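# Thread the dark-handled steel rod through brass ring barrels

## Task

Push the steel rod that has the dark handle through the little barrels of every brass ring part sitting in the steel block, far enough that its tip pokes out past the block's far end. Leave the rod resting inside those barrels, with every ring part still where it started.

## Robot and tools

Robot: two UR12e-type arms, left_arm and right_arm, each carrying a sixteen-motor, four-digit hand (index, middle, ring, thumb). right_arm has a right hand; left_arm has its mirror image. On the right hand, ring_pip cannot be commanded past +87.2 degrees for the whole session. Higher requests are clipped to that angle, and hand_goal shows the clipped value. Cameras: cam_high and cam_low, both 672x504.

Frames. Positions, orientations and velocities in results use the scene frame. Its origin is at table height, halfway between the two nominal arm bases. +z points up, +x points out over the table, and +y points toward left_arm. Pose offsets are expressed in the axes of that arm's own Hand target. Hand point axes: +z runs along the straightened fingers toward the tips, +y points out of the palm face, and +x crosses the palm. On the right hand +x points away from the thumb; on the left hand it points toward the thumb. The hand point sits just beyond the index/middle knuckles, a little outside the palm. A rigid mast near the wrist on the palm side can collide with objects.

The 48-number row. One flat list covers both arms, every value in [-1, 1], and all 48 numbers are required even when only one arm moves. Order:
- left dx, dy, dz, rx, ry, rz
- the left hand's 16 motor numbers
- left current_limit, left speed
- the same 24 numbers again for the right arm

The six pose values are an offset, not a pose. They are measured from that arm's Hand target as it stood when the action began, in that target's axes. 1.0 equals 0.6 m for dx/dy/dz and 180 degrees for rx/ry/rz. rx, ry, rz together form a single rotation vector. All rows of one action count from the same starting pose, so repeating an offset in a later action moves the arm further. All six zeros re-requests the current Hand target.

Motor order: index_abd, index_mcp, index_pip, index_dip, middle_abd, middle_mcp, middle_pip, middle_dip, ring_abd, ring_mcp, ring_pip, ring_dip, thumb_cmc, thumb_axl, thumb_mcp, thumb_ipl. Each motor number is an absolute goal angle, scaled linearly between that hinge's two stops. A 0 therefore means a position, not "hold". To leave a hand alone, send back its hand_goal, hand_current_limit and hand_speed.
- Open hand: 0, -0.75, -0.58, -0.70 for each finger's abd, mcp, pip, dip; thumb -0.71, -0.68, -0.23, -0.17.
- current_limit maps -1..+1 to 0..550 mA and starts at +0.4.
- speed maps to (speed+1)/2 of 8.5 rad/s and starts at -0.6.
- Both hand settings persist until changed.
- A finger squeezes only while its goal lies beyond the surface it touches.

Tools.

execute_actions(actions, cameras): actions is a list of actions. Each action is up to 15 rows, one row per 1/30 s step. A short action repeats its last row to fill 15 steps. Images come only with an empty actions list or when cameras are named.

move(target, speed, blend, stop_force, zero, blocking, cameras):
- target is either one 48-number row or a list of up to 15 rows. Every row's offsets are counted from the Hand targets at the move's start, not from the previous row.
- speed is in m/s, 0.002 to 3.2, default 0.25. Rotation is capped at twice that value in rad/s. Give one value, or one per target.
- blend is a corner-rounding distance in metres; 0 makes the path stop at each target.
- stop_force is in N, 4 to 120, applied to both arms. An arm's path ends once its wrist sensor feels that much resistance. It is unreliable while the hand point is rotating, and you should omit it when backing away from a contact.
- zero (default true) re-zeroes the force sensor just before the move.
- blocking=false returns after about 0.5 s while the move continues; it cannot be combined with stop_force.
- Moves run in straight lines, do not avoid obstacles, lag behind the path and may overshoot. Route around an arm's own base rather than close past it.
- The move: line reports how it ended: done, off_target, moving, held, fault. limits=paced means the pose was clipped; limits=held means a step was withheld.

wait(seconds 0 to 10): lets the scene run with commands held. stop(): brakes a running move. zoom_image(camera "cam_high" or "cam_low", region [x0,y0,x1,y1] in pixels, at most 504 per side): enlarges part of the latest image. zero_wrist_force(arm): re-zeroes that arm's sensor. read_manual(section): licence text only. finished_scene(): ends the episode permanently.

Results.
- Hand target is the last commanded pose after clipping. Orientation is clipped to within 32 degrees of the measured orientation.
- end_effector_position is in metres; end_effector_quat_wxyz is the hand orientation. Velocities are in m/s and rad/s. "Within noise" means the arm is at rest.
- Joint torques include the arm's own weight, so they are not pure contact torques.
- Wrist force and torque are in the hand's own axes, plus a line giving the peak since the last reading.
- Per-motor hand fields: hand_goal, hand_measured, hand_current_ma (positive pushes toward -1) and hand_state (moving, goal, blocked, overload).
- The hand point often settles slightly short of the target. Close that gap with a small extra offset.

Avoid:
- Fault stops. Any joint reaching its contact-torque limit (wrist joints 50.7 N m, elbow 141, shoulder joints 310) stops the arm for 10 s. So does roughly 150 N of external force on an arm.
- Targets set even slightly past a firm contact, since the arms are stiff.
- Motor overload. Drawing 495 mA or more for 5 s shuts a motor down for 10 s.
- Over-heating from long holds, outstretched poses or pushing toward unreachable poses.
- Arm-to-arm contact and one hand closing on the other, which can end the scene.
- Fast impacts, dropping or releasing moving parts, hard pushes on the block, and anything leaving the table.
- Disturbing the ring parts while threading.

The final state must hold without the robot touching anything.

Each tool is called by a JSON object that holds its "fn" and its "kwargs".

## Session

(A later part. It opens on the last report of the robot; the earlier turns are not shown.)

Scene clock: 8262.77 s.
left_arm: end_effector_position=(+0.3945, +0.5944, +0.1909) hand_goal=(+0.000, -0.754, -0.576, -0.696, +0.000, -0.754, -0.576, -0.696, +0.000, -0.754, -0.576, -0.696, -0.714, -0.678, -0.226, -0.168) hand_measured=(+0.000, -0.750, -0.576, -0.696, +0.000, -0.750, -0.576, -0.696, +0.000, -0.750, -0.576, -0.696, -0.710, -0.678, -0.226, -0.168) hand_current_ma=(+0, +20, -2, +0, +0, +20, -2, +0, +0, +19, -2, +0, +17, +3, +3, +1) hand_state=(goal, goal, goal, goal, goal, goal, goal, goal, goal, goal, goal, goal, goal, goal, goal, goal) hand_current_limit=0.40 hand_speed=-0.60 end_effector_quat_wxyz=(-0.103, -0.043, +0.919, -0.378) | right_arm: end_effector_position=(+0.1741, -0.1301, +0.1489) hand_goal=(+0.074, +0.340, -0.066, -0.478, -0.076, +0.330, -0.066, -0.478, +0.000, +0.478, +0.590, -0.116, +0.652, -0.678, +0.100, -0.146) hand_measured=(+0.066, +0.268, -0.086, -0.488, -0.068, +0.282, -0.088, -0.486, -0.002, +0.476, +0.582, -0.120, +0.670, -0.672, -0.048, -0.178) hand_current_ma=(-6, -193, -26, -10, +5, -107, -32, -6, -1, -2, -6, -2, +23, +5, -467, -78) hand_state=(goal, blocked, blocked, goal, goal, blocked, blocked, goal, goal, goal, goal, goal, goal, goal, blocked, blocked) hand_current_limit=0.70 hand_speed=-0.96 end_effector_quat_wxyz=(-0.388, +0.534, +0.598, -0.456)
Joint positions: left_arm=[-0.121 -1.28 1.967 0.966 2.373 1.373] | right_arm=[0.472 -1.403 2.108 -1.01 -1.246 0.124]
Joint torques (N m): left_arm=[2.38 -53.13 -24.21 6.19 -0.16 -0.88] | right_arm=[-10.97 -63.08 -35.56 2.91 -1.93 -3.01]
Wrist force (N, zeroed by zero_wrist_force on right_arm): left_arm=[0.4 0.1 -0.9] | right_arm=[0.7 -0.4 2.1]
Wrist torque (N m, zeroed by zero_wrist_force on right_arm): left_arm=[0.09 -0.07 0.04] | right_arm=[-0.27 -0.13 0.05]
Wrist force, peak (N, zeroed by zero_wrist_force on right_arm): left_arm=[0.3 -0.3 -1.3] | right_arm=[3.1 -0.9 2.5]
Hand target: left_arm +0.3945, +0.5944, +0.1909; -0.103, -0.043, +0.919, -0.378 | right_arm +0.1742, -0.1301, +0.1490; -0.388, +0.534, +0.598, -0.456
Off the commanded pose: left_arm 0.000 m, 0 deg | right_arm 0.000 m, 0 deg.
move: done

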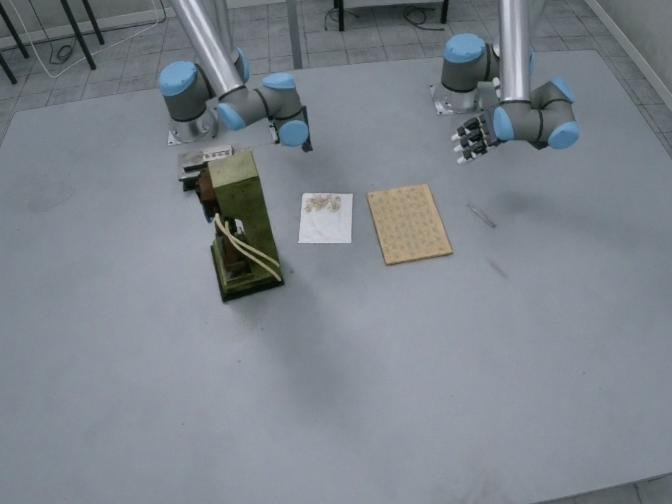

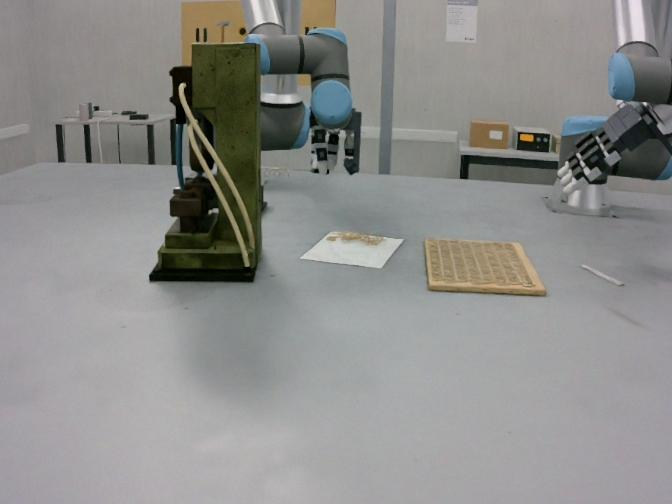

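{"fn": "move", "kwargs": {"target": [0,0,0,0,0,0,0,-0.754,-0.576,-0.696,0,-0.754,-0.576,-0.696,0,-0.754,-0.576,-0.696,-0.714,-0.678,-0.226,-0.168,0.4,-0.6,-0.025,0.0001,0.0018,0,0,0,0.075,0.34,-0.0657,-0.4783,-0.075,0.33,-0.0657,-0.4783,0,0.479,0.591,-0.116,0.653,-0.678,0.1,-0.146,0.7,-0.96], "speed": 0.02, "stop_force": 5, "cameras": ["cam_high","cam_low"]}}

{"fn": "zoom_image", "kwargs": {"camera": "cam_high", "region": [210, 135, 260, 165]}}

{"fn": "zoom_image", "kwargs": {"camera": "cam_low", "region": [258, 140, 338, 210]}}

Scene clock: 8273.97 s.
left_arm: end_effector_position=(+0.3945, +0.5944, +0.1909) hand_goal=(+0.000, -0.754, -0.576, -0.696, +0.000, -0.754, -0.576, -0.696, +0.000, -0.754, -0.576, -0.696, -0.714, -0.678, -0.226, -0.168) hand_measured=(+0.000, -0.750, -0.576, -0.696, +0.000, -0.750, -0.576, -0.696, +0.000, -0.750, -0.576, -0.696, -0.710, -0.678, -0.226, -0.168) hand_current_ma=(+0, +20, -2, +0, +0, +20, -2, +0, +0, +19, -2, +0, +17, +3, +3, +1) hand_state=(goal, goal, goal, goal, goal, goal, goal, goal, goal, goal, goal, goal, goal, goal, goal, goal) hand_current_limit=0.40 hand_speed=-0.60 end_effector_quat_wxyz=(-0.103, -0.043, +0.919, -0.378) | right_arm: end_effector_position=(+0.1752, -0.1451, +0.1490) hand_goal=(+0.074, +0.340, -0.066, -0.478, -0.076, +0.330, -0.066, -0.478, +0.000, +0.478, +0.590, -0.116, +0.652, -0.678, +0.100, -0.146) hand_measured=(+0.066, +0.268, -0.086, -0.488, -0.068, +0.282, -0.090, -0.486, -0.002, +0.476, +0.582, -0.120, +0.670, -0.672, -0.048, -0.178) hand_current_ma=(-6, -192, -26, -10, +5, -107, -35, -7, -1, -2, -6, -2, +23, +5, -468, -78) hand_state=(goal, blocked, blocked, goal, goal, blocked, blocked, goal, goal, goal, goal, goal, goal, goal, blocked, blocked) hand_current_limit=0.70 hand_speed=-0.96 end_effector_quat_wxyz=(-0.388, +0.534, +0.598, -0.456)
Joint positions: left_arm=[-0.121 -1.28 1.967 0.966 2.373 1.373] | right_arm=[0.447 -1.417 2.125 -1.01 -1.27 0.116]
Joint torques (N m): left_arm=[-0.47 -55.14 -25.39 5.6 0.1 -0.55] | right_arm=[-10.81 -60.93 -22.39 -2.5 -1.79 -3.08]
Wrist force (N, zeroed by zero_wrist_force on right_arm): left_arm=[0.3 -0.3 -1.2] | right_arm=[0.9 -0.8 2.4]
Wrist torque (N m, zeroed by zero_wrist_force on right_arm): left_arm=[0.07 -0.07 0.04] | right_arm=[-0.34 -0.16 0.06]
Wrist force, peak (N, zeroed by zero_wrist_force on right_arm): left_arm=[0.3 -0.1 -1.4] | right_arm=[1.2 -0.5 2.6]
Hand target: left_arm +0.3945, +0.5944, +0.1909; -0.103, -0.043, +0.919, -0.378 | right_arm +0.1752, -0.1451, +0.1490; -0.388, +0.534, +0.598, -0.456
Off the commanded pose: left_arm 0.000 m, 0 deg | right_arm 0.000 m, 0 deg.
move: done

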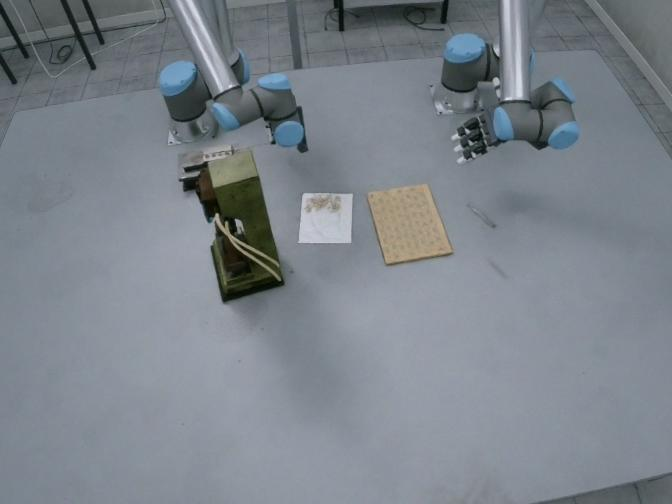

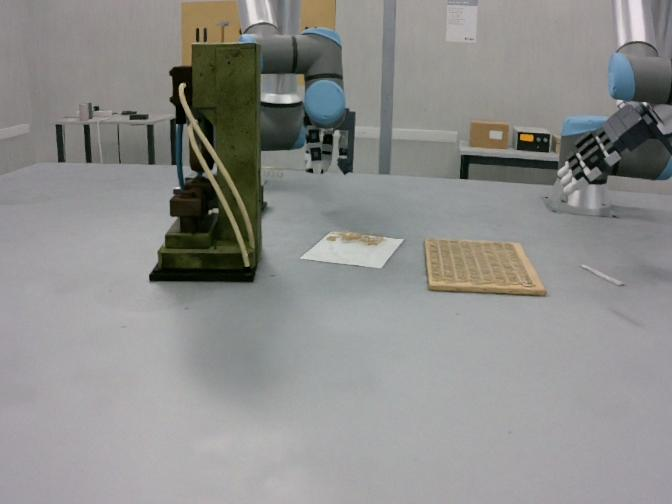

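Scaled by 10.080.

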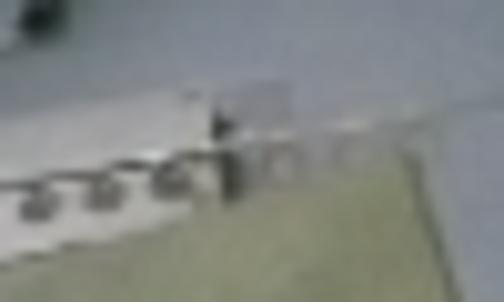

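Scaled by 6.300.

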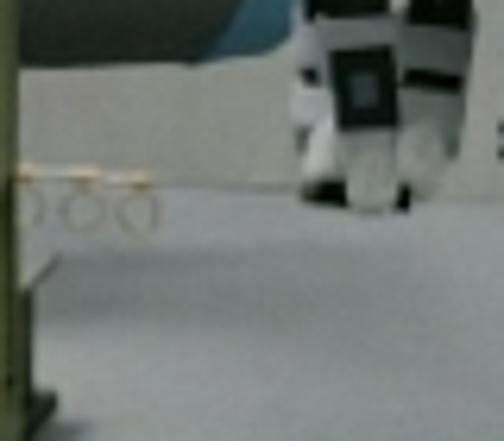

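{"fn": "move", "kwargs": {"target": [0,0,0,0,0,0,0,-0.754,-0.576,-0.696,0,-0.754,-0.576,-0.696,0,-0.754,-0.576,-0.696,-0.714,-0.678,-0.226,-0.168,0.4,-0.6,-0.0083,0,0.0006,0,0,0,0.075,0.34,-0.0657,-0.4783,-0.075,0.33,-0.0657,-0.4783,0,0.479,0.591,-0.116,0.653,-0.678,0.1,-0.146,0.7,-0.96], "speed": 0.02, "stop_force": 5, "cameras": ["cam_high","cam_low"]}}

{"fn": "zoom_image", "kwargs": {"camera": "cam_high", "region": [215, 138, 251, 160]}}

{"fn": "zoom_image", "kwargs": {"camera": "cam_low", "region": [258, 150, 308, 190]}}

Scene clock: 8297.17 s.
left_arm: end_effector_position=(+0.3945, +0.5944, +0.1909) hand_goal=(+0.000, -0.754, -0.576, -0.696, +0.000, -0.754, -0.576, -0.696, +0.000, -0.754, -0.576, -0.696, -0.714, -0.678, -0.226, -0.168) hand_measured=(+0.000, -0.750, -0.576, -0.696, +0.000, -0.750, -0.576, -0.696, +0.000, -0.750, -0.576, -0.696, -0.710, -0.678, -0.226, -0.168) hand_current_ma=(+0, +20, -2, +0, +0, +20, -2, +0, +0, +19, -2, +0, +17, +3, +3, +1) hand_state=(goal, goal, goal, goal, goal, goal, goal, goal, goal, goal, goal, goal, goal, goal, goal, goal) hand_current_limit=0.40 hand_speed=-0.60 end_effector_quat_wxyz=(-0.103, -0.043, +0.919, -0.378) | right_arm: end_effector_position=(+0.1755, -0.1501, +0.1490) hand_goal=(+0.074, +0.340, -0.066, -0.478, -0.076, +0.330, -0.066, -0.478, +0.000, +0.478, +0.590, -0.116, +0.652, -0.678, +0.100, -0.146) hand_measured=(+0.066, +0.268, -0.086, -0.488, -0.068, +0.282, -0.090, -0.486, -0.002, +0.476, +0.582, -0.120, +0.670, -0.672, -0.048, -0.178) hand_current_ma=(-6, -193, -26, -10, +5, -107, -35, -7, -1, -2, -6, -2, +23, +5, -468, -78) hand_state=(goal, blocked, blocked, goal, goal, blocked, blocked, goal, goal, goal, goal, goal, goal, goal, blocked, blocked) hand_current_limit=0.70 hand_speed=-0.96 end_effector_quat_wxyz=(-0.388, +0.534, +0.598, -0.456)
Joint positions: left_arm=[-0.121 -1.28 1.967 0.966 2.373 1.373] | right_arm=[0.439 -1.422 2.131 -1.011 -1.278 0.113]
Joint torques (N m): left_arm=[0.21 -52.2 -24.43 5.8 -0.62 -1.31] | right_arm=[-10.6 -61.71 -22.61 -2.24 -1.74 -3.16]
Wrist force (N, zeroed by zero_wrist_force on right_arm): left_arm=[0.4 -0.2 -1.0] | right_arm=[0.9 -0.8 2.3]
Wrist torque (N m, zeroed by zero_wrist_force on right_arm): left_arm=[0.06 -0.07 0.04] | right_arm=[-0.32 -0.16 0.06]
Wrist force, peak (N, zeroed by zero_wrist_force on right_arm): left_arm=[0.3 -0.3 -1.4] | right_arm=[1.2 -0.9 2.7]
Hand target: left_arm +0.3945, +0.5944, +0.1909; -0.103, -0.043, +0.919, -0.378 | right_arm +0.1755, -0.1501, +0.1490; -0.388, +0.534, +0.598, -0.456
Off the commanded pose: left_arm 0.000 m, 0 deg | right_arm 0.000 m, 0 deg.
move: done

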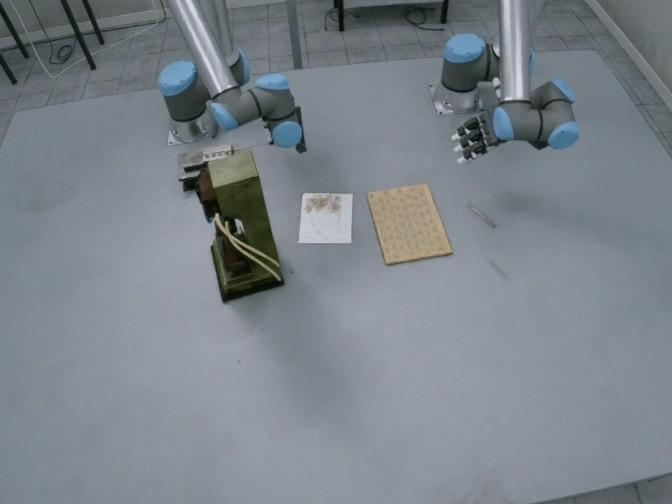

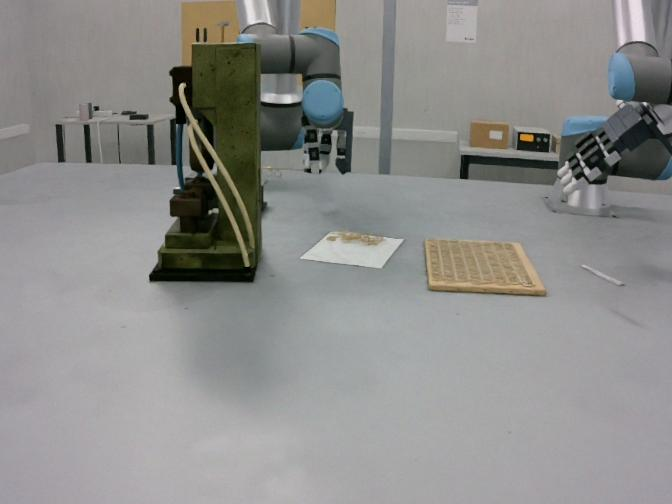

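Scaled by 14.000.

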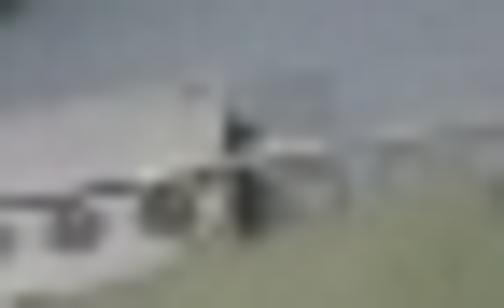

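Scaled by 10.080.

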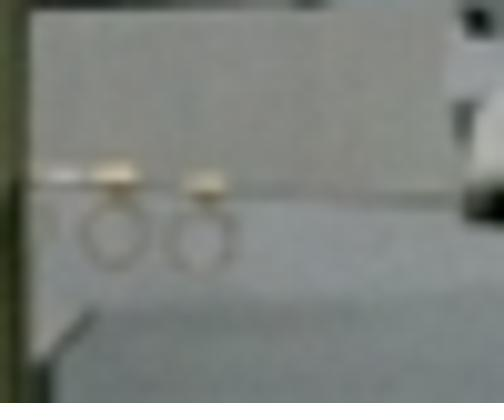

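{"fn": "move", "kwargs": {"target": [0,0,0,0,0,0,0,-0.754,-0.576,-0.696,0,-0.754,-0.576,-0.696,0,-0.754,-0.576,-0.696,-0.714,-0.678,-0.226,-0.168,0.4,-0.6,0.074,-0.0323,-0.0148,0,0,0,0.075,0.34,-0.0657,-0.4783,-0.075,0.33,-0.0657,-0.4783,0,0.479,0.591,-0.116,0.653,-0.678,0.1,-0.146,0.7,-0.96], "speed": 0.04, "cameras": ["cam_high","cam_low"]}}

{"fn": "zoom_image", "kwargs": {"camera": "cam_high", "region": [220, 125, 280, 165]}}

{"fn": "zoom_image", "kwargs": {"camera": "cam_low", "region": [258, 135, 328, 190]}}

Scene clock: 8316.13 s.
left_arm: end_effector_position=(+0.3945, +0.5944, +0.1909) hand_goal=(+0.000, -0.754, -0.576, -0.696, +0.000, -0.754, -0.576, -0.696, +0.000, -0.754, -0.576, -0.696, -0.714, -0.678, -0.226, -0.168) hand_measured=(+0.000, -0.750, -0.576, -0.696, +0.000, -0.750, -0.576, -0.696, +0.000, -0.750, -0.576, -0.696, -0.710, -0.678, -0.226, -0.168) hand_current_ma=(+0, +20, -2, +0, +0, +20, -2, +0, +0, +19, -2, +0, +17, +3, +3, +1) hand_state=(goal, goal, goal, goal, goal, goal, goal, goal, goal, goal, goal, goal, goal, goal, goal, goal) hand_current_limit=0.40 hand_speed=-0.60 end_effector_quat_wxyz=(-0.103, -0.043, +0.919, -0.378) | right_arm: end_effector_position=(+0.1727, -0.1055, +0.1690) hand_goal=(+0.074, +0.340, -0.066, -0.478, -0.076, +0.330, -0.066, -0.478, +0.000, +0.478, +0.590, -0.116, +0.652, -0.678, +0.100, -0.146) hand_measured=(+0.066, +0.268, -0.086, -0.488, -0.068, +0.282, -0.090, -0.486, -0.002, +0.476, +0.582, -0.120, +0.670, -0.672, -0.048, -0.178) hand_current_ma=(-6, -193, -26, -10, +5, -107, -35, -7, -1, -2, -6, -2, +23, +5, -467, -78) hand_state=(goal, blocked, blocked, goal, goal, blocked, blocked, goal, goal, goal, goal, goal, goal, goal, blocked, blocked) hand_current_limit=0.70 hand_speed=-0.96 end_effector_quat_wxyz=(-0.388, +0.534, +0.598, -0.456)
Joint positions: left_arm=[-0.121 -1.28 1.967 0.966 2.373 1.373] | right_arm=[0.51 -1.402 2.062 -0.969 -1.21 0.136]
Joint torques (N m): left_arm=[-0.07 -52.06 -24.17 5.65 0.06 -0.94] | right_arm=[13.53 -36.73 -36.71 2.95 2.1 3.84]
Wrist force (N, zeroed by zero_wrist_force on right_arm): left_arm=[0.1 0.0 -1.1] | right_arm=[0.7 -0.5 2.3]
Wrist torque (N m, zeroed by zero_wrist_force on right_arm): left_arm=[0.10 -0.03 0.00] | right_arm=[-0.33 -0.12 -0.28]
Wrist force, peak (N, zeroed by zero_wrist_force on right_arm): left_arm=[0.4 -0.3 -1.2] | right_arm=[1.4 -1.0 2.6]
Hand target: left_arm +0.3945, +0.5944, +0.1909; -0.103, -0.043, +0.919, -0.378 | right_arm +0.1726, -0.1052, +0.1691; -0.388, +0.534, +0.598, -0.456
Off the commanded pose: left_arm 0.000 m, 0 deg | right_arm 0.000 m, 0 deg.
move: done

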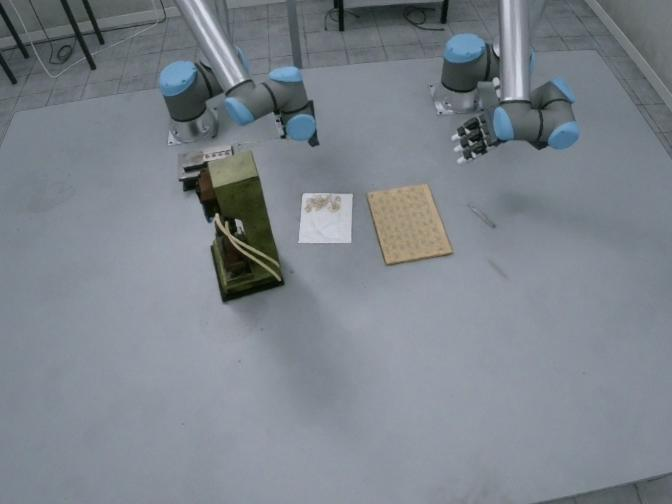

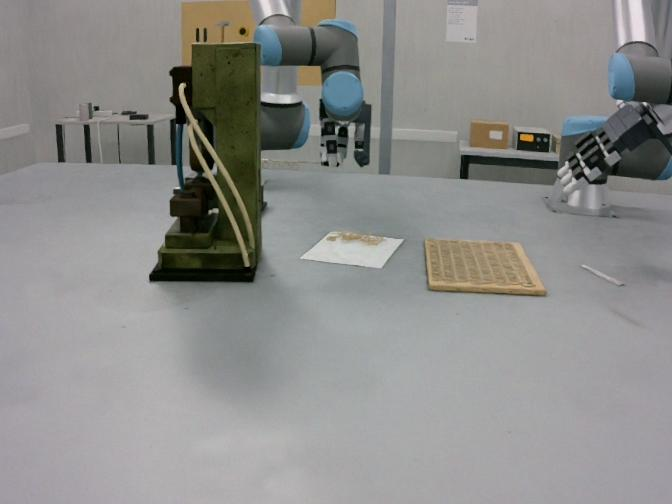

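Scaled by 8.400.

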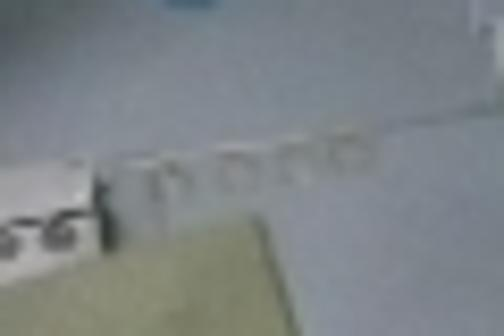

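Scaled by 7.200.

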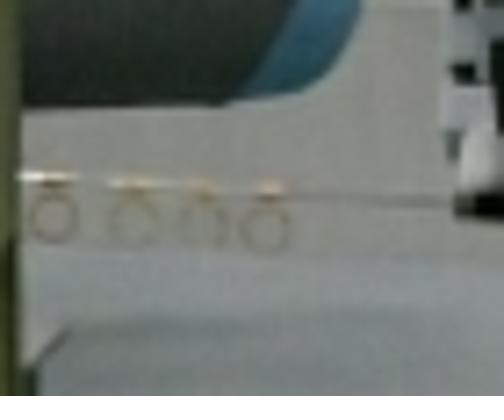

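{"fn": "move", "kwargs": {"target": [[0,0,0,0,0,0,0,-0.754,-0.576,-0.696,0,-0.754,-0.576,-0.696,0,-0.754,-0.576,-0.696,-0.714,-0.678,-0.226,-0.168,0.4,-0.6,-0.0705,0.034,0.0145,0,0,0,0.075,0.34,-0.0657,-0.4783,-0.075,0.33,-0.0657,-0.4783,0,0.479,0.591,-0.116,0.653,-0.678,0.1,-0.146,0.7,-0.96],[0,0,0,0,0,0,0,-0.754,-0.576,-0.696,0,-0.754,-0.576,-0.696,0,-0.754,-0.576,-0.696,-0.714,-0.678,-0.226,-0.168,0.4,-0.6,-0.0832,0.034,0.0153,0,0,0,0.075,0.34,-0.0657,-0.4783,-0.075,0.33,-0.0657,-0.4783,0,0.479,0.591,-0.116,0.653,-0.678,0.1,-0.146,0.7,-0.96]], "speed": [0.04, 0.01], "stop_force": 5, "cameras": ["cam_high","cam_low"]}}

{"fn": "zoom_image", "kwargs": {"camera": "cam_high", "region": [215, 138, 251, 160]}}

{"fn": "zoom_image", "kwargs": {"camera": "cam_low", "region": [258, 150, 308, 190]}}

Scene clock: 8366.23 s.
left_arm: end_effector_position=(+0.3945, +0.5944, +0.1909) hand_goal=(+0.000, -0.754, -0.576, -0.696, +0.000, -0.754, -0.576, -0.696, +0.000, -0.754, -0.576, -0.696, -0.714, -0.678, -0.226, -0.168) hand_measured=(+0.000, -0.750, -0.576, -0.696, +0.000, -0.750, -0.576, -0.696, +0.000, -0.750, -0.576, -0.696, -0.710, -0.678, -0.226, -0.168) hand_current_ma=(+0, +20, -2, +0, +0, +20, -2, +0, +0, +19, -2, +0, +17, +3, +3, +1) hand_state=(goal, goal, goal, goal, goal, goal, goal, goal, goal, goal, goal, goal, goal, goal, goal, goal) hand_current_limit=0.40 hand_speed=-0.60 end_effector_quat_wxyz=(-0.103, -0.043, +0.919, -0.378) | right_arm: end_effector_position=(+0.1762, -0.1556, +0.1481) hand_goal=(+0.074, +0.340, -0.066, -0.478, -0.076, +0.330, -0.066, -0.478, +0.000, +0.478, +0.590, -0.116, +0.652, -0.678, +0.100, -0.146) hand_measured=(+0.066, +0.268, -0.086, -0.488, -0.068, +0.282, -0.092, -0.486, -0.002, +0.476, +0.582, -0.120, +0.670, -0.672, -0.048, -0.178) hand_current_ma=(-6, -191, -26, -10, +5, -107, -37, -8, -1, -2, -6, -2, +23, +5, -468, -78) hand_state=(goal, blocked, blocked, goal, goal, blocked, blocked, goal, goal, goal, goal, goal, goal, goal, blocked, blocked) hand_current_limit=0.70 hand_speed=-0.96 end_effector_quat_wxyz=(-0.388, +0.534, +0.598, -0.456)
Joint positions: left_arm=[-0.121 -1.28 1.967 0.966 2.373 1.373] | right_arm=[0.429 -1.426 2.137 -1.013 -1.287 0.11]
Joint torques (N m): left_arm=[-0.88 -51.89 -23.53 6.04 -0.17 -0.88] | right_arm=[-10.42 -61.9 -22.95 -2.2 -1.95 -2.96]
Wrist force (N, zeroed by zero_wrist_force on right_arm): left_arm=[0.4 0.0 -1.3] | right_arm=[1.0 -0.7 2.2]
Wrist torque (N m, zeroed by zero_wrist_force on right_arm): left_arm=[0.11 -0.07 0.03] | right_arm=[-0.32 -0.18 0.07]
Wrist force, peak (N, zeroed by zero_wrist_force on right_arm): left_arm=[0.2 -0.3 -1.5] | right_arm=[0.8 -0.8 2.9]
Hand target: left_arm +0.3945, +0.5944, +0.1909; -0.103, -0.043, +0.919, -0.378 | right_arm +0.1762, -0.1556, +0.1481; -0.388, +0.534, +0.598, -0.456
Off the commanded pose: left_arm 0.000 m, 0 deg | right_arm 0.000 m, 0 deg.
move: done

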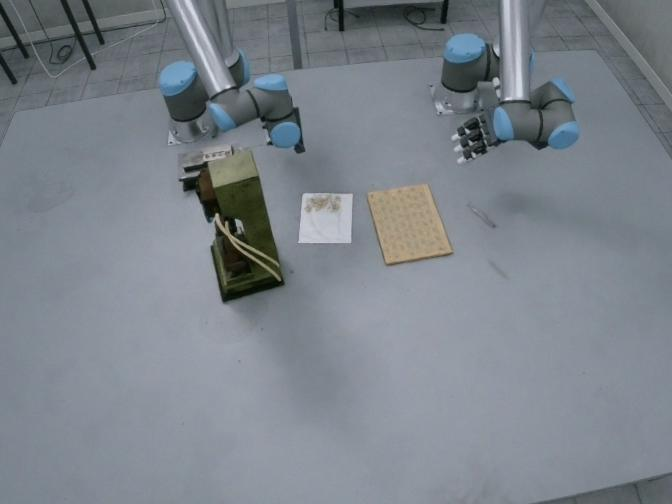

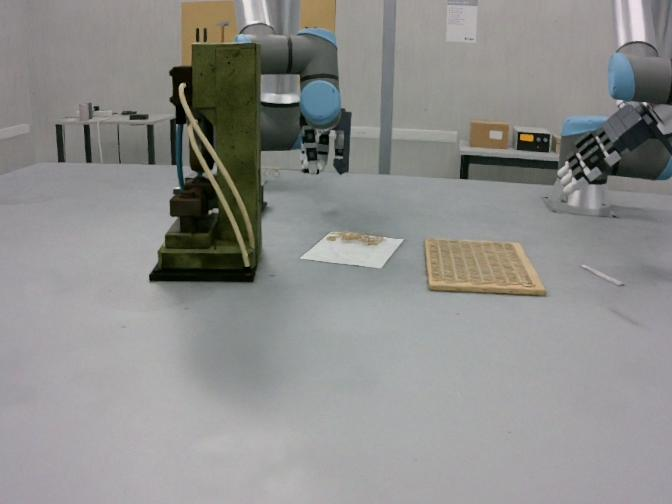

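Scaled by 14.000.

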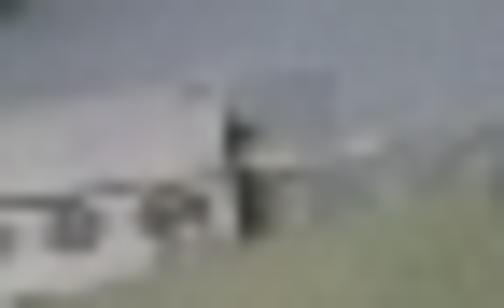

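Scaled by 10.080.

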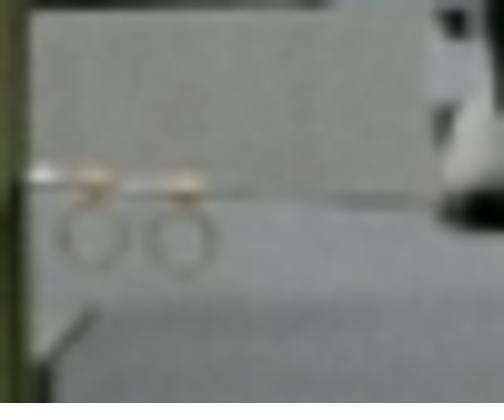

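{"fn": "move", "kwargs": {"target": [0,0,0,0,0,0,0,-0.754,-0.576,-0.696,0,-0.754,-0.576,-0.696,0,-0.754,-0.576,-0.696,-0.714,-0.678,-0.226,-0.168,0.4,-0.6,0.0785,-0.0338,-0.0155,0,0,0,0.075,0.34,-0.0657,-0.4783,-0.075,0.33,-0.0657,-0.4783,0,0.479,0.591,-0.116,0.653,-0.678,0.1,-0.146,0.7,-0.96], "speed": 0.04, "cameras": ["cam_high","cam_low"]}}

{"fn": "zoom_image", "kwargs": {"camera": "cam_high", "region": [220, 125, 280, 165]}}

{"fn": "zoom_image", "kwargs": {"camera": "cam_low", "region": [258, 135, 328, 190]}}

Scene clock: 8376.23 s.
left_arm: end_effector_position=(+0.3945, +0.5944, +0.1909) hand_goal=(+0.000, -0.754, -0.576, -0.696, +0.000, -0.754, -0.576, -0.696, +0.000, -0.754, -0.576, -0.696, -0.714, -0.678, -0.226, -0.168) hand_measured=(+0.000, -0.750, -0.576, -0.696, +0.000, -0.750, -0.576, -0.696, +0.000, -0.750, -0.576, -0.696, -0.710, -0.678, -0.226, -0.168) hand_current_ma=(+0, +20, -2, +0, +0, +20, -2, +0, +0, +19, -2, +0, +17, +3, +3, +1) hand_state=(goal, goal, goal, goal, goal, goal, goal, goal, goal, goal, goal, goal, goal, goal, goal, goal) hand_current_limit=0.40 hand_speed=-0.60 end_effector_quat_wxyz=(-0.103, -0.043, +0.919, -0.378) | right_arm: end_effector_position=(+0.1732, -0.1083, +0.1690) hand_goal=(+0.074, +0.340, -0.066, -0.478, -0.076, +0.330, -0.066, -0.478, +0.000, +0.478, +0.590, -0.116, +0.652, -0.678, +0.100, -0.146) hand_measured=(+0.066, +0.268, -0.086, -0.488, -0.068, +0.282, -0.092, -0.486, -0.002, +0.476, +0.582, -0.120, +0.670, -0.672, -0.048, -0.178) hand_current_ma=(-7, -191, -26, -10, +5, -107, -37, -8, -1, -2, -6, -2, +23, +5, -468, -78) hand_state=(goal, blocked, blocked, goal, goal, blocked, blocked, goal, goal, goal, goal, goal, goal, goal, blocked, blocked) hand_current_limit=0.70 hand_speed=-0.96 end_effector_quat_wxyz=(-0.388, +0.534, +0.598, -0.456) end_effector_velocity=(-0.001, +0.002, +0.001) end_effector_angular_velocity=(-0.001, +0.001, +0.001)
Joint positions: left_arm=[-0.121 -1.28 1.967 0.966 2.373 1.373] | right_arm=[0.505 -1.405 2.065 -0.969 -1.214 0.134]
Joint velocities: left_arm=[within noise] | right_arm=[0.005 0.001 -0.002 0.002 0.003 0.001]
Joint torques (N m): left_arm=[-0.13 -54.55 -24.17 5.95 -0.03 -0.78] | right_arm=[12.75 -37.21 -36.24 3.01 2.04 4.06]
Wrist force (N, zeroed by zero_wrist_force on right_arm): left_arm=[0.1 -0.1 -0.9] | right_arm=[1.1 -0.5 2.6]
Wrist torque (N m, zeroed by zero_wrist_force on right_arm): left_arm=[0.06 -0.03 0.01] | right_arm=[-0.34 -0.18 -0.24]
Wrist force, peak (N, zeroed by zero_wrist_force on right_arm): left_arm=[0.1 0.1 -1.3] | right_arm=[1.2 -1.2 2.6]
Hand target: left_arm +0.3945, +0.5944, +0.1909; -0.103, -0.043, +0.919, -0.378 | right_arm +0.1732, -0.1080, +0.1691; -0.388, +0.534, +0.598, -0.456
Off the commanded pose: left_arm 0.000 m, 0 deg | right_arm 0.000 m, 0 deg.
move: done

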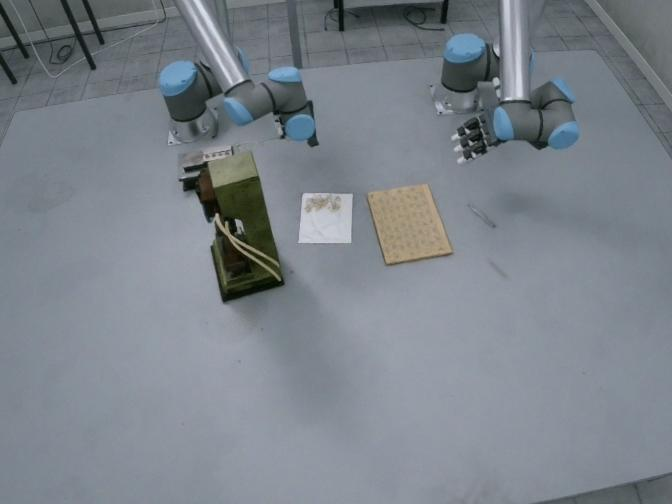

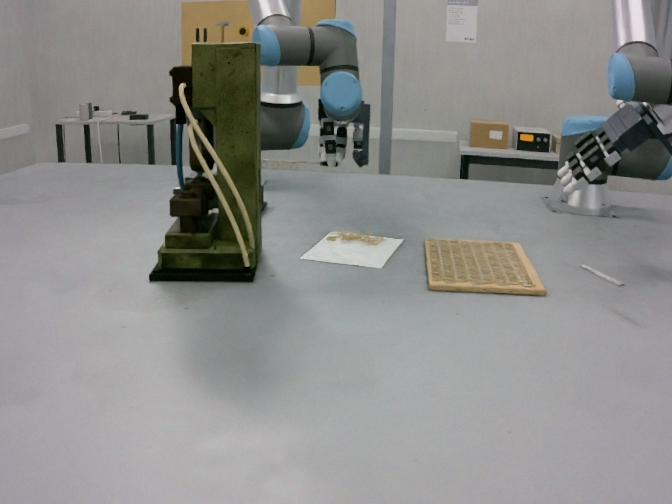

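Scaled by 8.400.

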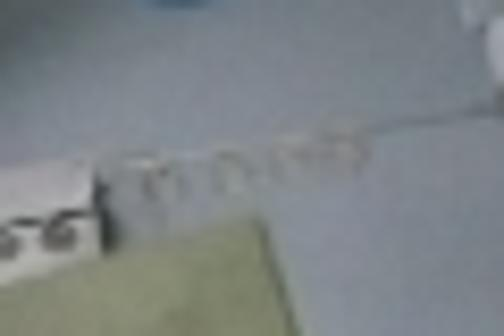

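Scaled by 7.200.

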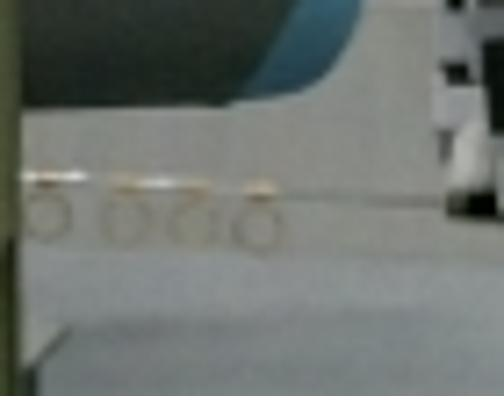

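{"fn": "move", "kwargs": {"target": [[0,0,0,0,0,0,0,-0.754,-0.576,-0.696,0,-0.754,-0.576,-0.696,0,-0.754,-0.576,-0.696,-0.714,-0.678,-0.226,-0.168,0.4,-0.6,-0.0670,0.0340,0.0150,0,0,0,0.075,0.34,-0.0657,-0.4783,-0.075,0.33,-0.0657,-0.4783,0,0.479,0.591,-0.116,0.653,-0.678,0.1,-0.146,0.7,-0.96],[0,0,0,0,0,0,0,-0.754,-0.576,-0.696,0,-0.754,-0.576,-0.696,0,-0.754,-0.576,-0.696,-0.714,-0.678,-0.226,-0.168,0.4,-0.6,-0.0868,0.0350,0.0158,0,0,0,0.075,0.34,-0.0657,-0.4783,-0.075,0.33,-0.0657,-0.4783,0,0.479,0.591,-0.116,0.653,-0.678,0.1,-0.146,0.7,-0.96]], "speed": [0.04, 0.01], "stop_force": 5, "cameras": ["cam_high","cam_low"]}}

{"fn": "zoom_image", "kwargs": {"camera": "cam_high", "region": [215, 138, 251, 160]}}

{"fn": "zoom_image", "kwargs": {"camera": "cam_low", "region": [258, 150, 308, 190]}}

Scene clock: 8421.60 s.
left_arm: end_effector_position=(+0.3945, +0.5944, +0.1909) hand_goal=(+0.000, -0.754, -0.576, -0.696, +0.000, -0.754, -0.576, -0.696, +0.000, -0.754, -0.576, -0.696, -0.714, -0.678, -0.226, -0.168) hand_measured=(+0.000, -0.750, -0.576, -0.696, +0.000, -0.750, -0.576, -0.696, +0.000, -0.750, -0.576, -0.696, -0.710, -0.678, -0.226, -0.168) hand_current_ma=(+0, +20, -2, +0, +0, +20, -2, +0, +0, +19, -2, +0, +17, +3, +3, +1) hand_state=(goal, goal, goal, goal, goal, goal, goal, goal, goal, goal, goal, goal, goal, goal, goal, goal) hand_current_limit=0.40 hand_speed=-0.60 end_effector_quat_wxyz=(-0.103, -0.043, +0.919, -0.378) | right_arm: end_effector_position=(+0.1769, -0.1606, +0.1474) hand_goal=(+0.074, +0.340, -0.066, -0.478, -0.076, +0.330, -0.066, -0.478, +0.000, +0.478, +0.590, -0.116, +0.652, -0.678, +0.100, -0.146) hand_measured=(+0.064, +0.268, -0.086, -0.488, -0.070, +0.282, -0.092, -0.486, -0.002, +0.476, +0.582, -0.120, +0.670, -0.672, -0.048, -0.178) hand_current_ma=(-7, -189, -26, -10, +5, -107, -38, -8, -1, -2, -6, -2, +23, +5, -467, -78) hand_state=(goal, blocked, blocked, goal, goal, blocked, blocked, goal, goal, goal, goal, goal, goal, goal, blocked, blocked) hand_current_limit=0.70 hand_speed=-0.96 end_effector_quat_wxyz=(-0.388, +0.534, +0.598, -0.456)
Joint positions: left_arm=[-0.121 -1.28 1.967 0.966 2.373 1.373] | right_arm=[0.421 -1.429 2.143 -1.014 -1.295 0.108]
Joint torques (N m): left_arm=[-1.56 -52.42 -23.79 6.19 -0.44 -0.96] | right_arm=[-8.82 -59.89 -22.71 -2.32 -1.97 -3.06]
Wrist force (N, zeroed by zero_wrist_force on right_arm): left_arm=[0.3 -0.1 -1.0] | right_arm=[1.1 -1.2 2.5]
Wrist torque (N m, zeroed by zero_wrist_force on right_arm): left_arm=[0.07 -0.06 0.03] | right_arm=[-0.40 -0.19 0.07]
Wrist force, peak (N, zeroed by zero_wrist_force on right_arm): left_arm=[0.0 -0.1 -1.4] | right_arm=[0.6 -0.8 3.0]
Hand target: left_arm +0.3945, +0.5944, +0.1909; -0.103, -0.043, +0.919, -0.378 | right_arm +0.1769, -0.1606, +0.1474; -0.388, +0.534, +0.598, -0.456
Off the commanded pose: left_arm 0.000 m, 0 deg | right_arm 0.000 m, 0 deg.
move: done

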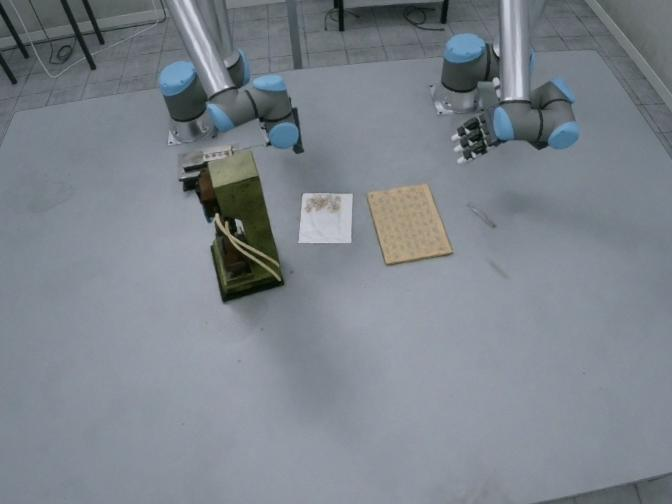

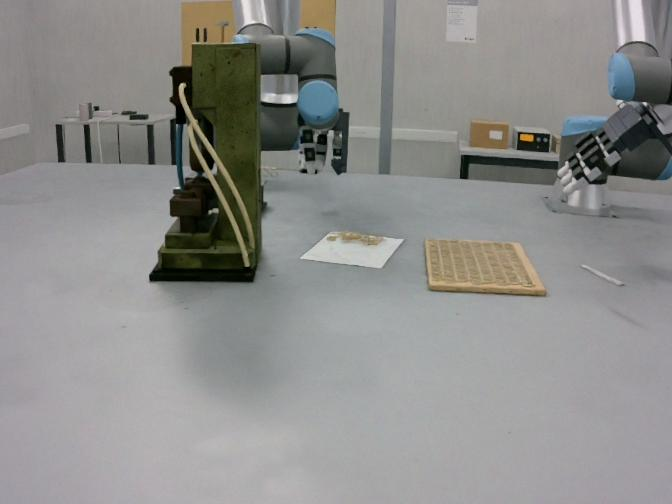

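Scaled by 14.000.

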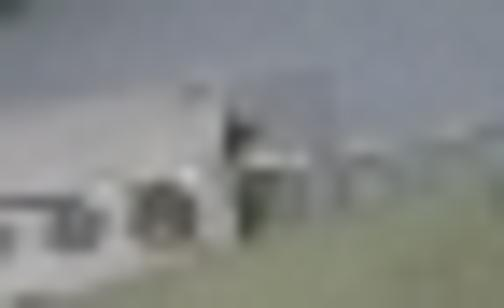

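Scaled by 10.080.

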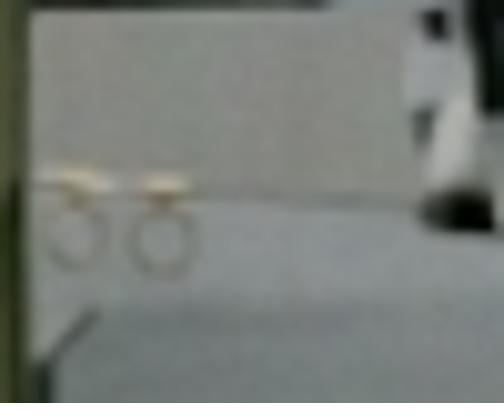

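{"fn": "move", "kwargs": {"target": [0,0,0,0,0,0,0,-0.754,-0.576,-0.696,0,-0.754,-0.576,-0.696,0,-0.754,-0.576,-0.696,-0.714,-0.678,-0.226,-0.168,0.4,-0.6,0.0868,-0.0350,-0.0158,0,0,0,0.075,0.34,-0.0657,-0.4783,-0.075,0.33,-0.0657,-0.4783,0,0.479,0.591,-0.116,0.653,-0.678,0.1,-0.146,0.7,-0.96], "speed": 0.04, "cameras": ["cam_high","cam_low"]}}

{"fn": "zoom_image", "kwargs": {"camera": "cam_high", "region": [220, 125, 280, 165]}}

{"fn": "zoom_image", "kwargs": {"camera": "cam_low", "region": [258, 135, 328, 190]}}

Scene clock: 8437.50 s.
left_arm: end_effector_position=(+0.3945, +0.5944, +0.1909) hand_goal=(+0.000, -0.754, -0.576, -0.696, +0.000, -0.754, -0.576, -0.696, +0.000, -0.754, -0.576, -0.696, -0.714, -0.678, -0.226, -0.168) hand_measured=(+0.000, -0.750, -0.576, -0.696, +0.000, -0.750, -0.576, -0.696, +0.000, -0.750, -0.576, -0.696, -0.710, -0.678, -0.226, -0.168) hand_current_ma=(+0, +20, -2, +0, +0, +20, -2, +0, +0, +19, -2, +0, +17, +3, +3, +1) hand_state=(goal, goal, goal, goal, goal, goal, goal, goal, goal, goal, goal, goal, goal, goal, goal, goal) hand_current_limit=0.40 hand_speed=-0.60 end_effector_quat_wxyz=(-0.103, -0.043, +0.919, -0.378) | right_arm: end_effector_position=(+0.1732, -0.1083, +0.1690) hand_goal=(+0.074, +0.340, -0.066, -0.478, -0.076, +0.330, -0.066, -0.478, +0.000, +0.478, +0.590, -0.116, +0.652, -0.678, +0.100, -0.146) hand_measured=(+0.064, +0.268, -0.086, -0.488, -0.070, +0.282, -0.092, -0.486, -0.002, +0.476, +0.582, -0.120, +0.670, -0.672, -0.048, -0.178) hand_current_ma=(-7, -189, -26, -10, +4, -107, -38, -8, -1, -2, -6, -2, +23, +5, -467, -78) hand_state=(goal, blocked, blocked, goal, goal, blocked, blocked, goal, goal, goal, goal, goal, goal, goal, blocked, blocked) hand_current_limit=0.70 hand_speed=-0.96 end_effector_quat_wxyz=(-0.388, +0.534, +0.598, -0.456)
Joint positions: left_arm=[-0.121 -1.28 1.967 0.966 2.373 1.373] | right_arm=[0.505 -1.405 2.065 -0.969 -1.214 0.134]
Joint torques (N m): left_arm=[-0.54 -53 -25.24 5.84 -0.21 -0.59] | right_arm=[10.23 -38.94 -37.36 3.06 1.66 3.76]
Wrist force (N, zeroed by zero_wrist_force on right_arm): left_arm=[0.0 -0.3 -1.0] | right_arm=[0.6 -0.8 2.4]
Wrist torque (N m, zeroed by zero_wrist_force on right_arm): left_arm=[0.05 -0.02 0.01] | right_arm=[-0.38 -0.10 -0.30]
Wrist force, peak (N, zeroed by zero_wrist_force on right_arm): left_arm=[0.3 0.0 -1.4] | right_arm=[1.0 -0.9 2.8]
Hand target: left_arm +0.3945, +0.5944, +0.1909; -0.103, -0.043, +0.919, -0.378 | right_arm +0.1732, -0.1080, +0.1691; -0.388, +0.534, +0.598, -0.456
Off the commanded pose: left_arm 0.000 m, 0 deg | right_arm 0.000 m, 0 deg.
move: done

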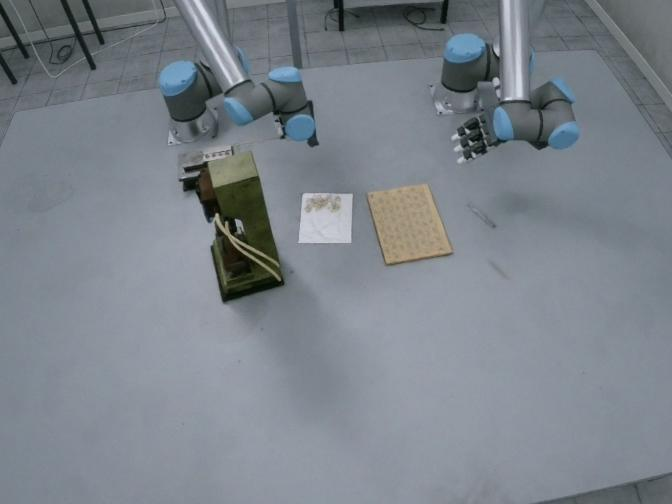

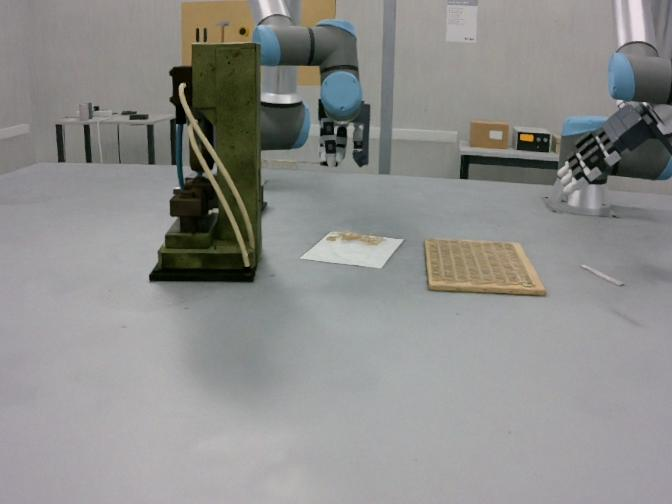

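Scaled by 8.400.

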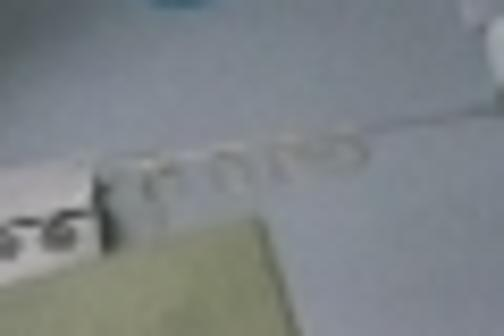

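Scaled by 7.200.

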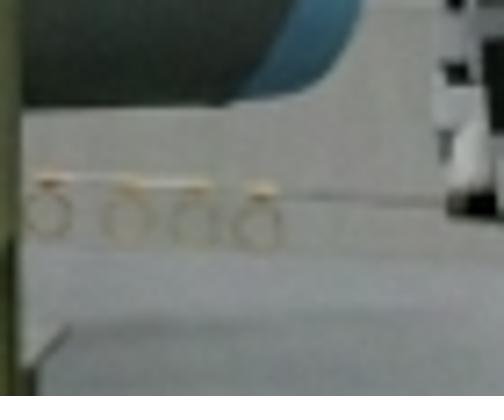

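{"fn": "move", "kwargs": {"target": [0,0,0,0,0,0,0,-0.754,-0.576,-0.696,0,-0.754,-0.576,-0.696,0,-0.754,-0.576,-0.696,-0.714,-0.678,-0.226,-0.168,0.4,-0.6,-0.0322,0.06,0.0173,0,0,0,0.075,0.34,-0.0657,-0.4783,-0.075,0.33,-0.0657,-0.4783,0,0.479,0.591,-0.116,0.653,-0.678,0.1,-0.146,0.7,-0.96], "speed": 0.04, "cameras": ["cam_high","cam_low"]}}

{"fn": "zoom_image", "kwargs": {"camera": "cam_high", "region": [215, 135, 259, 161]}}

{"fn": "zoom_image", "kwargs": {"camera": "cam_low", "region": [258, 145, 318, 195]}}

Scene clock: 8454.73 s.
left_arm: end_effector_position=(+0.3945, +0.5944, +0.1909) hand_goal=(+0.000, -0.754, -0.576, -0.696, +0.000, -0.754, -0.576, -0.696, +0.000, -0.754, -0.576, -0.696, -0.714, -0.678, -0.226, -0.168) hand_measured=(+0.000, -0.750, -0.576, -0.696, +0.000, -0.750, -0.576, -0.696, +0.000, -0.750, -0.576, -0.696, -0.710, -0.678, -0.226, -0.168) hand_current_ma=(+0, +20, -2, +0, +0, +20, -2, +0, +0, +19, -2, +0, +17, +3, +3, +1) hand_state=(goal, goal, goal, goal, goal, goal, goal, goal, goal, goal, goal, goal, goal, goal, goal, goal) hand_current_limit=0.40 hand_speed=-0.60 end_effector_quat_wxyz=(-0.103, -0.043, +0.919, -0.378) | right_arm: end_effector_position=(+0.1760, -0.1279, +0.1322) hand_goal=(+0.074, +0.340, -0.066, -0.478, -0.076, +0.330, -0.066, -0.478, +0.000, +0.478, +0.590, -0.116, +0.652, -0.678, +0.100, -0.146) hand_measured=(+0.064, +0.268, -0.086, -0.488, -0.070, +0.282, -0.092, -0.486, -0.002, +0.476, +0.582, -0.120, +0.670, -0.672, -0.048, -0.178) hand_current_ma=(-7, -189, -26, -10, +4, -107, -38, -8, -1, -2, -6, -2, +23, +5, -468, -78) hand_state=(goal, blocked, blocked, goal, goal, blocked, blocked, goal, goal, goal, goal, goal, goal, goal, blocked, blocked) hand_current_limit=0.70 hand_speed=-0.96 end_effector_quat_wxyz=(-0.388, +0.534, +0.598, -0.456)
Joint positions: left_arm=[-0.121 -1.28 1.967 0.966 2.373 1.373] | right_arm=[0.474 -1.378 2.115 -1.042 -1.245 0.124]
Joint torques (N m): left_arm=[1.7 -53.2 -23.61 5.87 0.03 -1.03] | right_arm=[-10.34 -36.29 -22.93 -2.61 -2.14 -3.26]
Wrist force (N, zeroed by zero_wrist_force on right_arm): left_arm=[0.3 0.1 -0.9] | right_arm=[0.5 -0.4 2.3]
Wrist torque (N m, zeroed by zero_wrist_force on right_arm): left_arm=[0.08 -0.05 0.02] | right_arm=[-0.28 -0.11 0.04]
Wrist force, peak (N, zeroed by zero_wrist_force on right_arm): left_arm=[0.3 0.1 -1.4] | right_arm=[1.1 -0.6 2.9]
Hand target: left_arm +0.3945, +0.5944, +0.1909; -0.103, -0.043, +0.919, -0.378 | right_arm +0.1761, -0.1280, +0.1321; -0.388, +0.534, +0.598, -0.456
Off the commanded pose: left_arm 0.000 m, 0 deg | right_arm 0.000 m, 0 deg.
move: done

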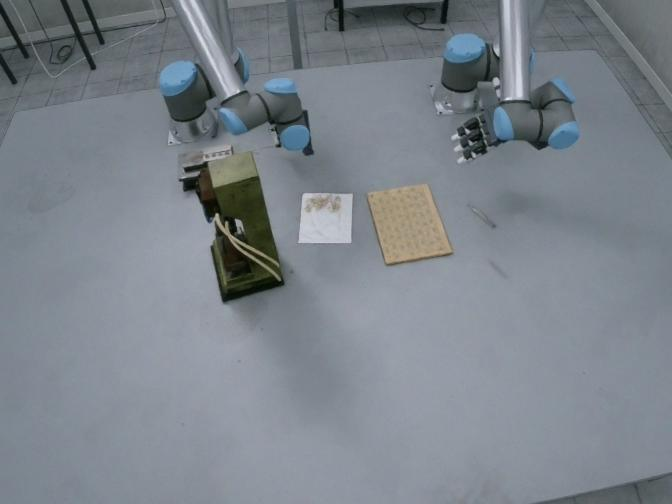

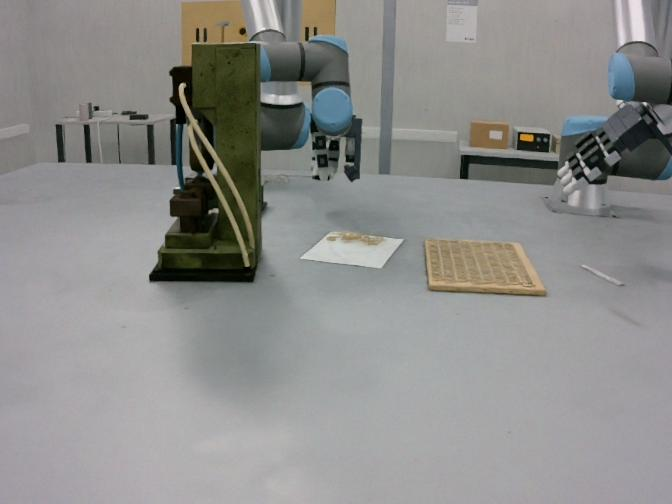

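Scaled by 11.455.

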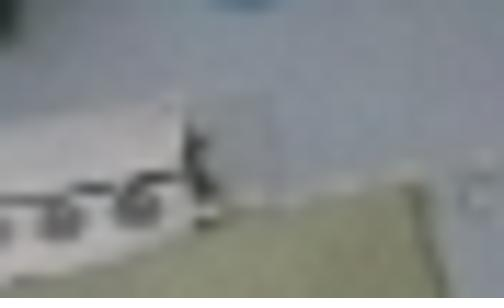

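Scaled by 8.400.

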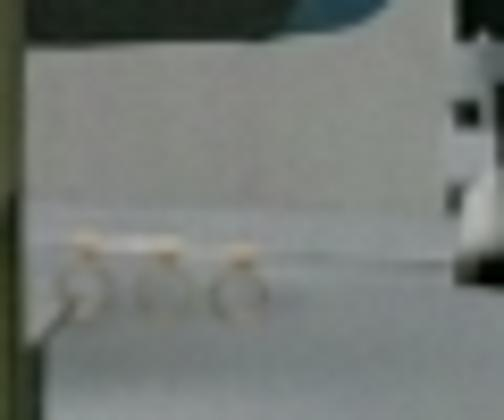

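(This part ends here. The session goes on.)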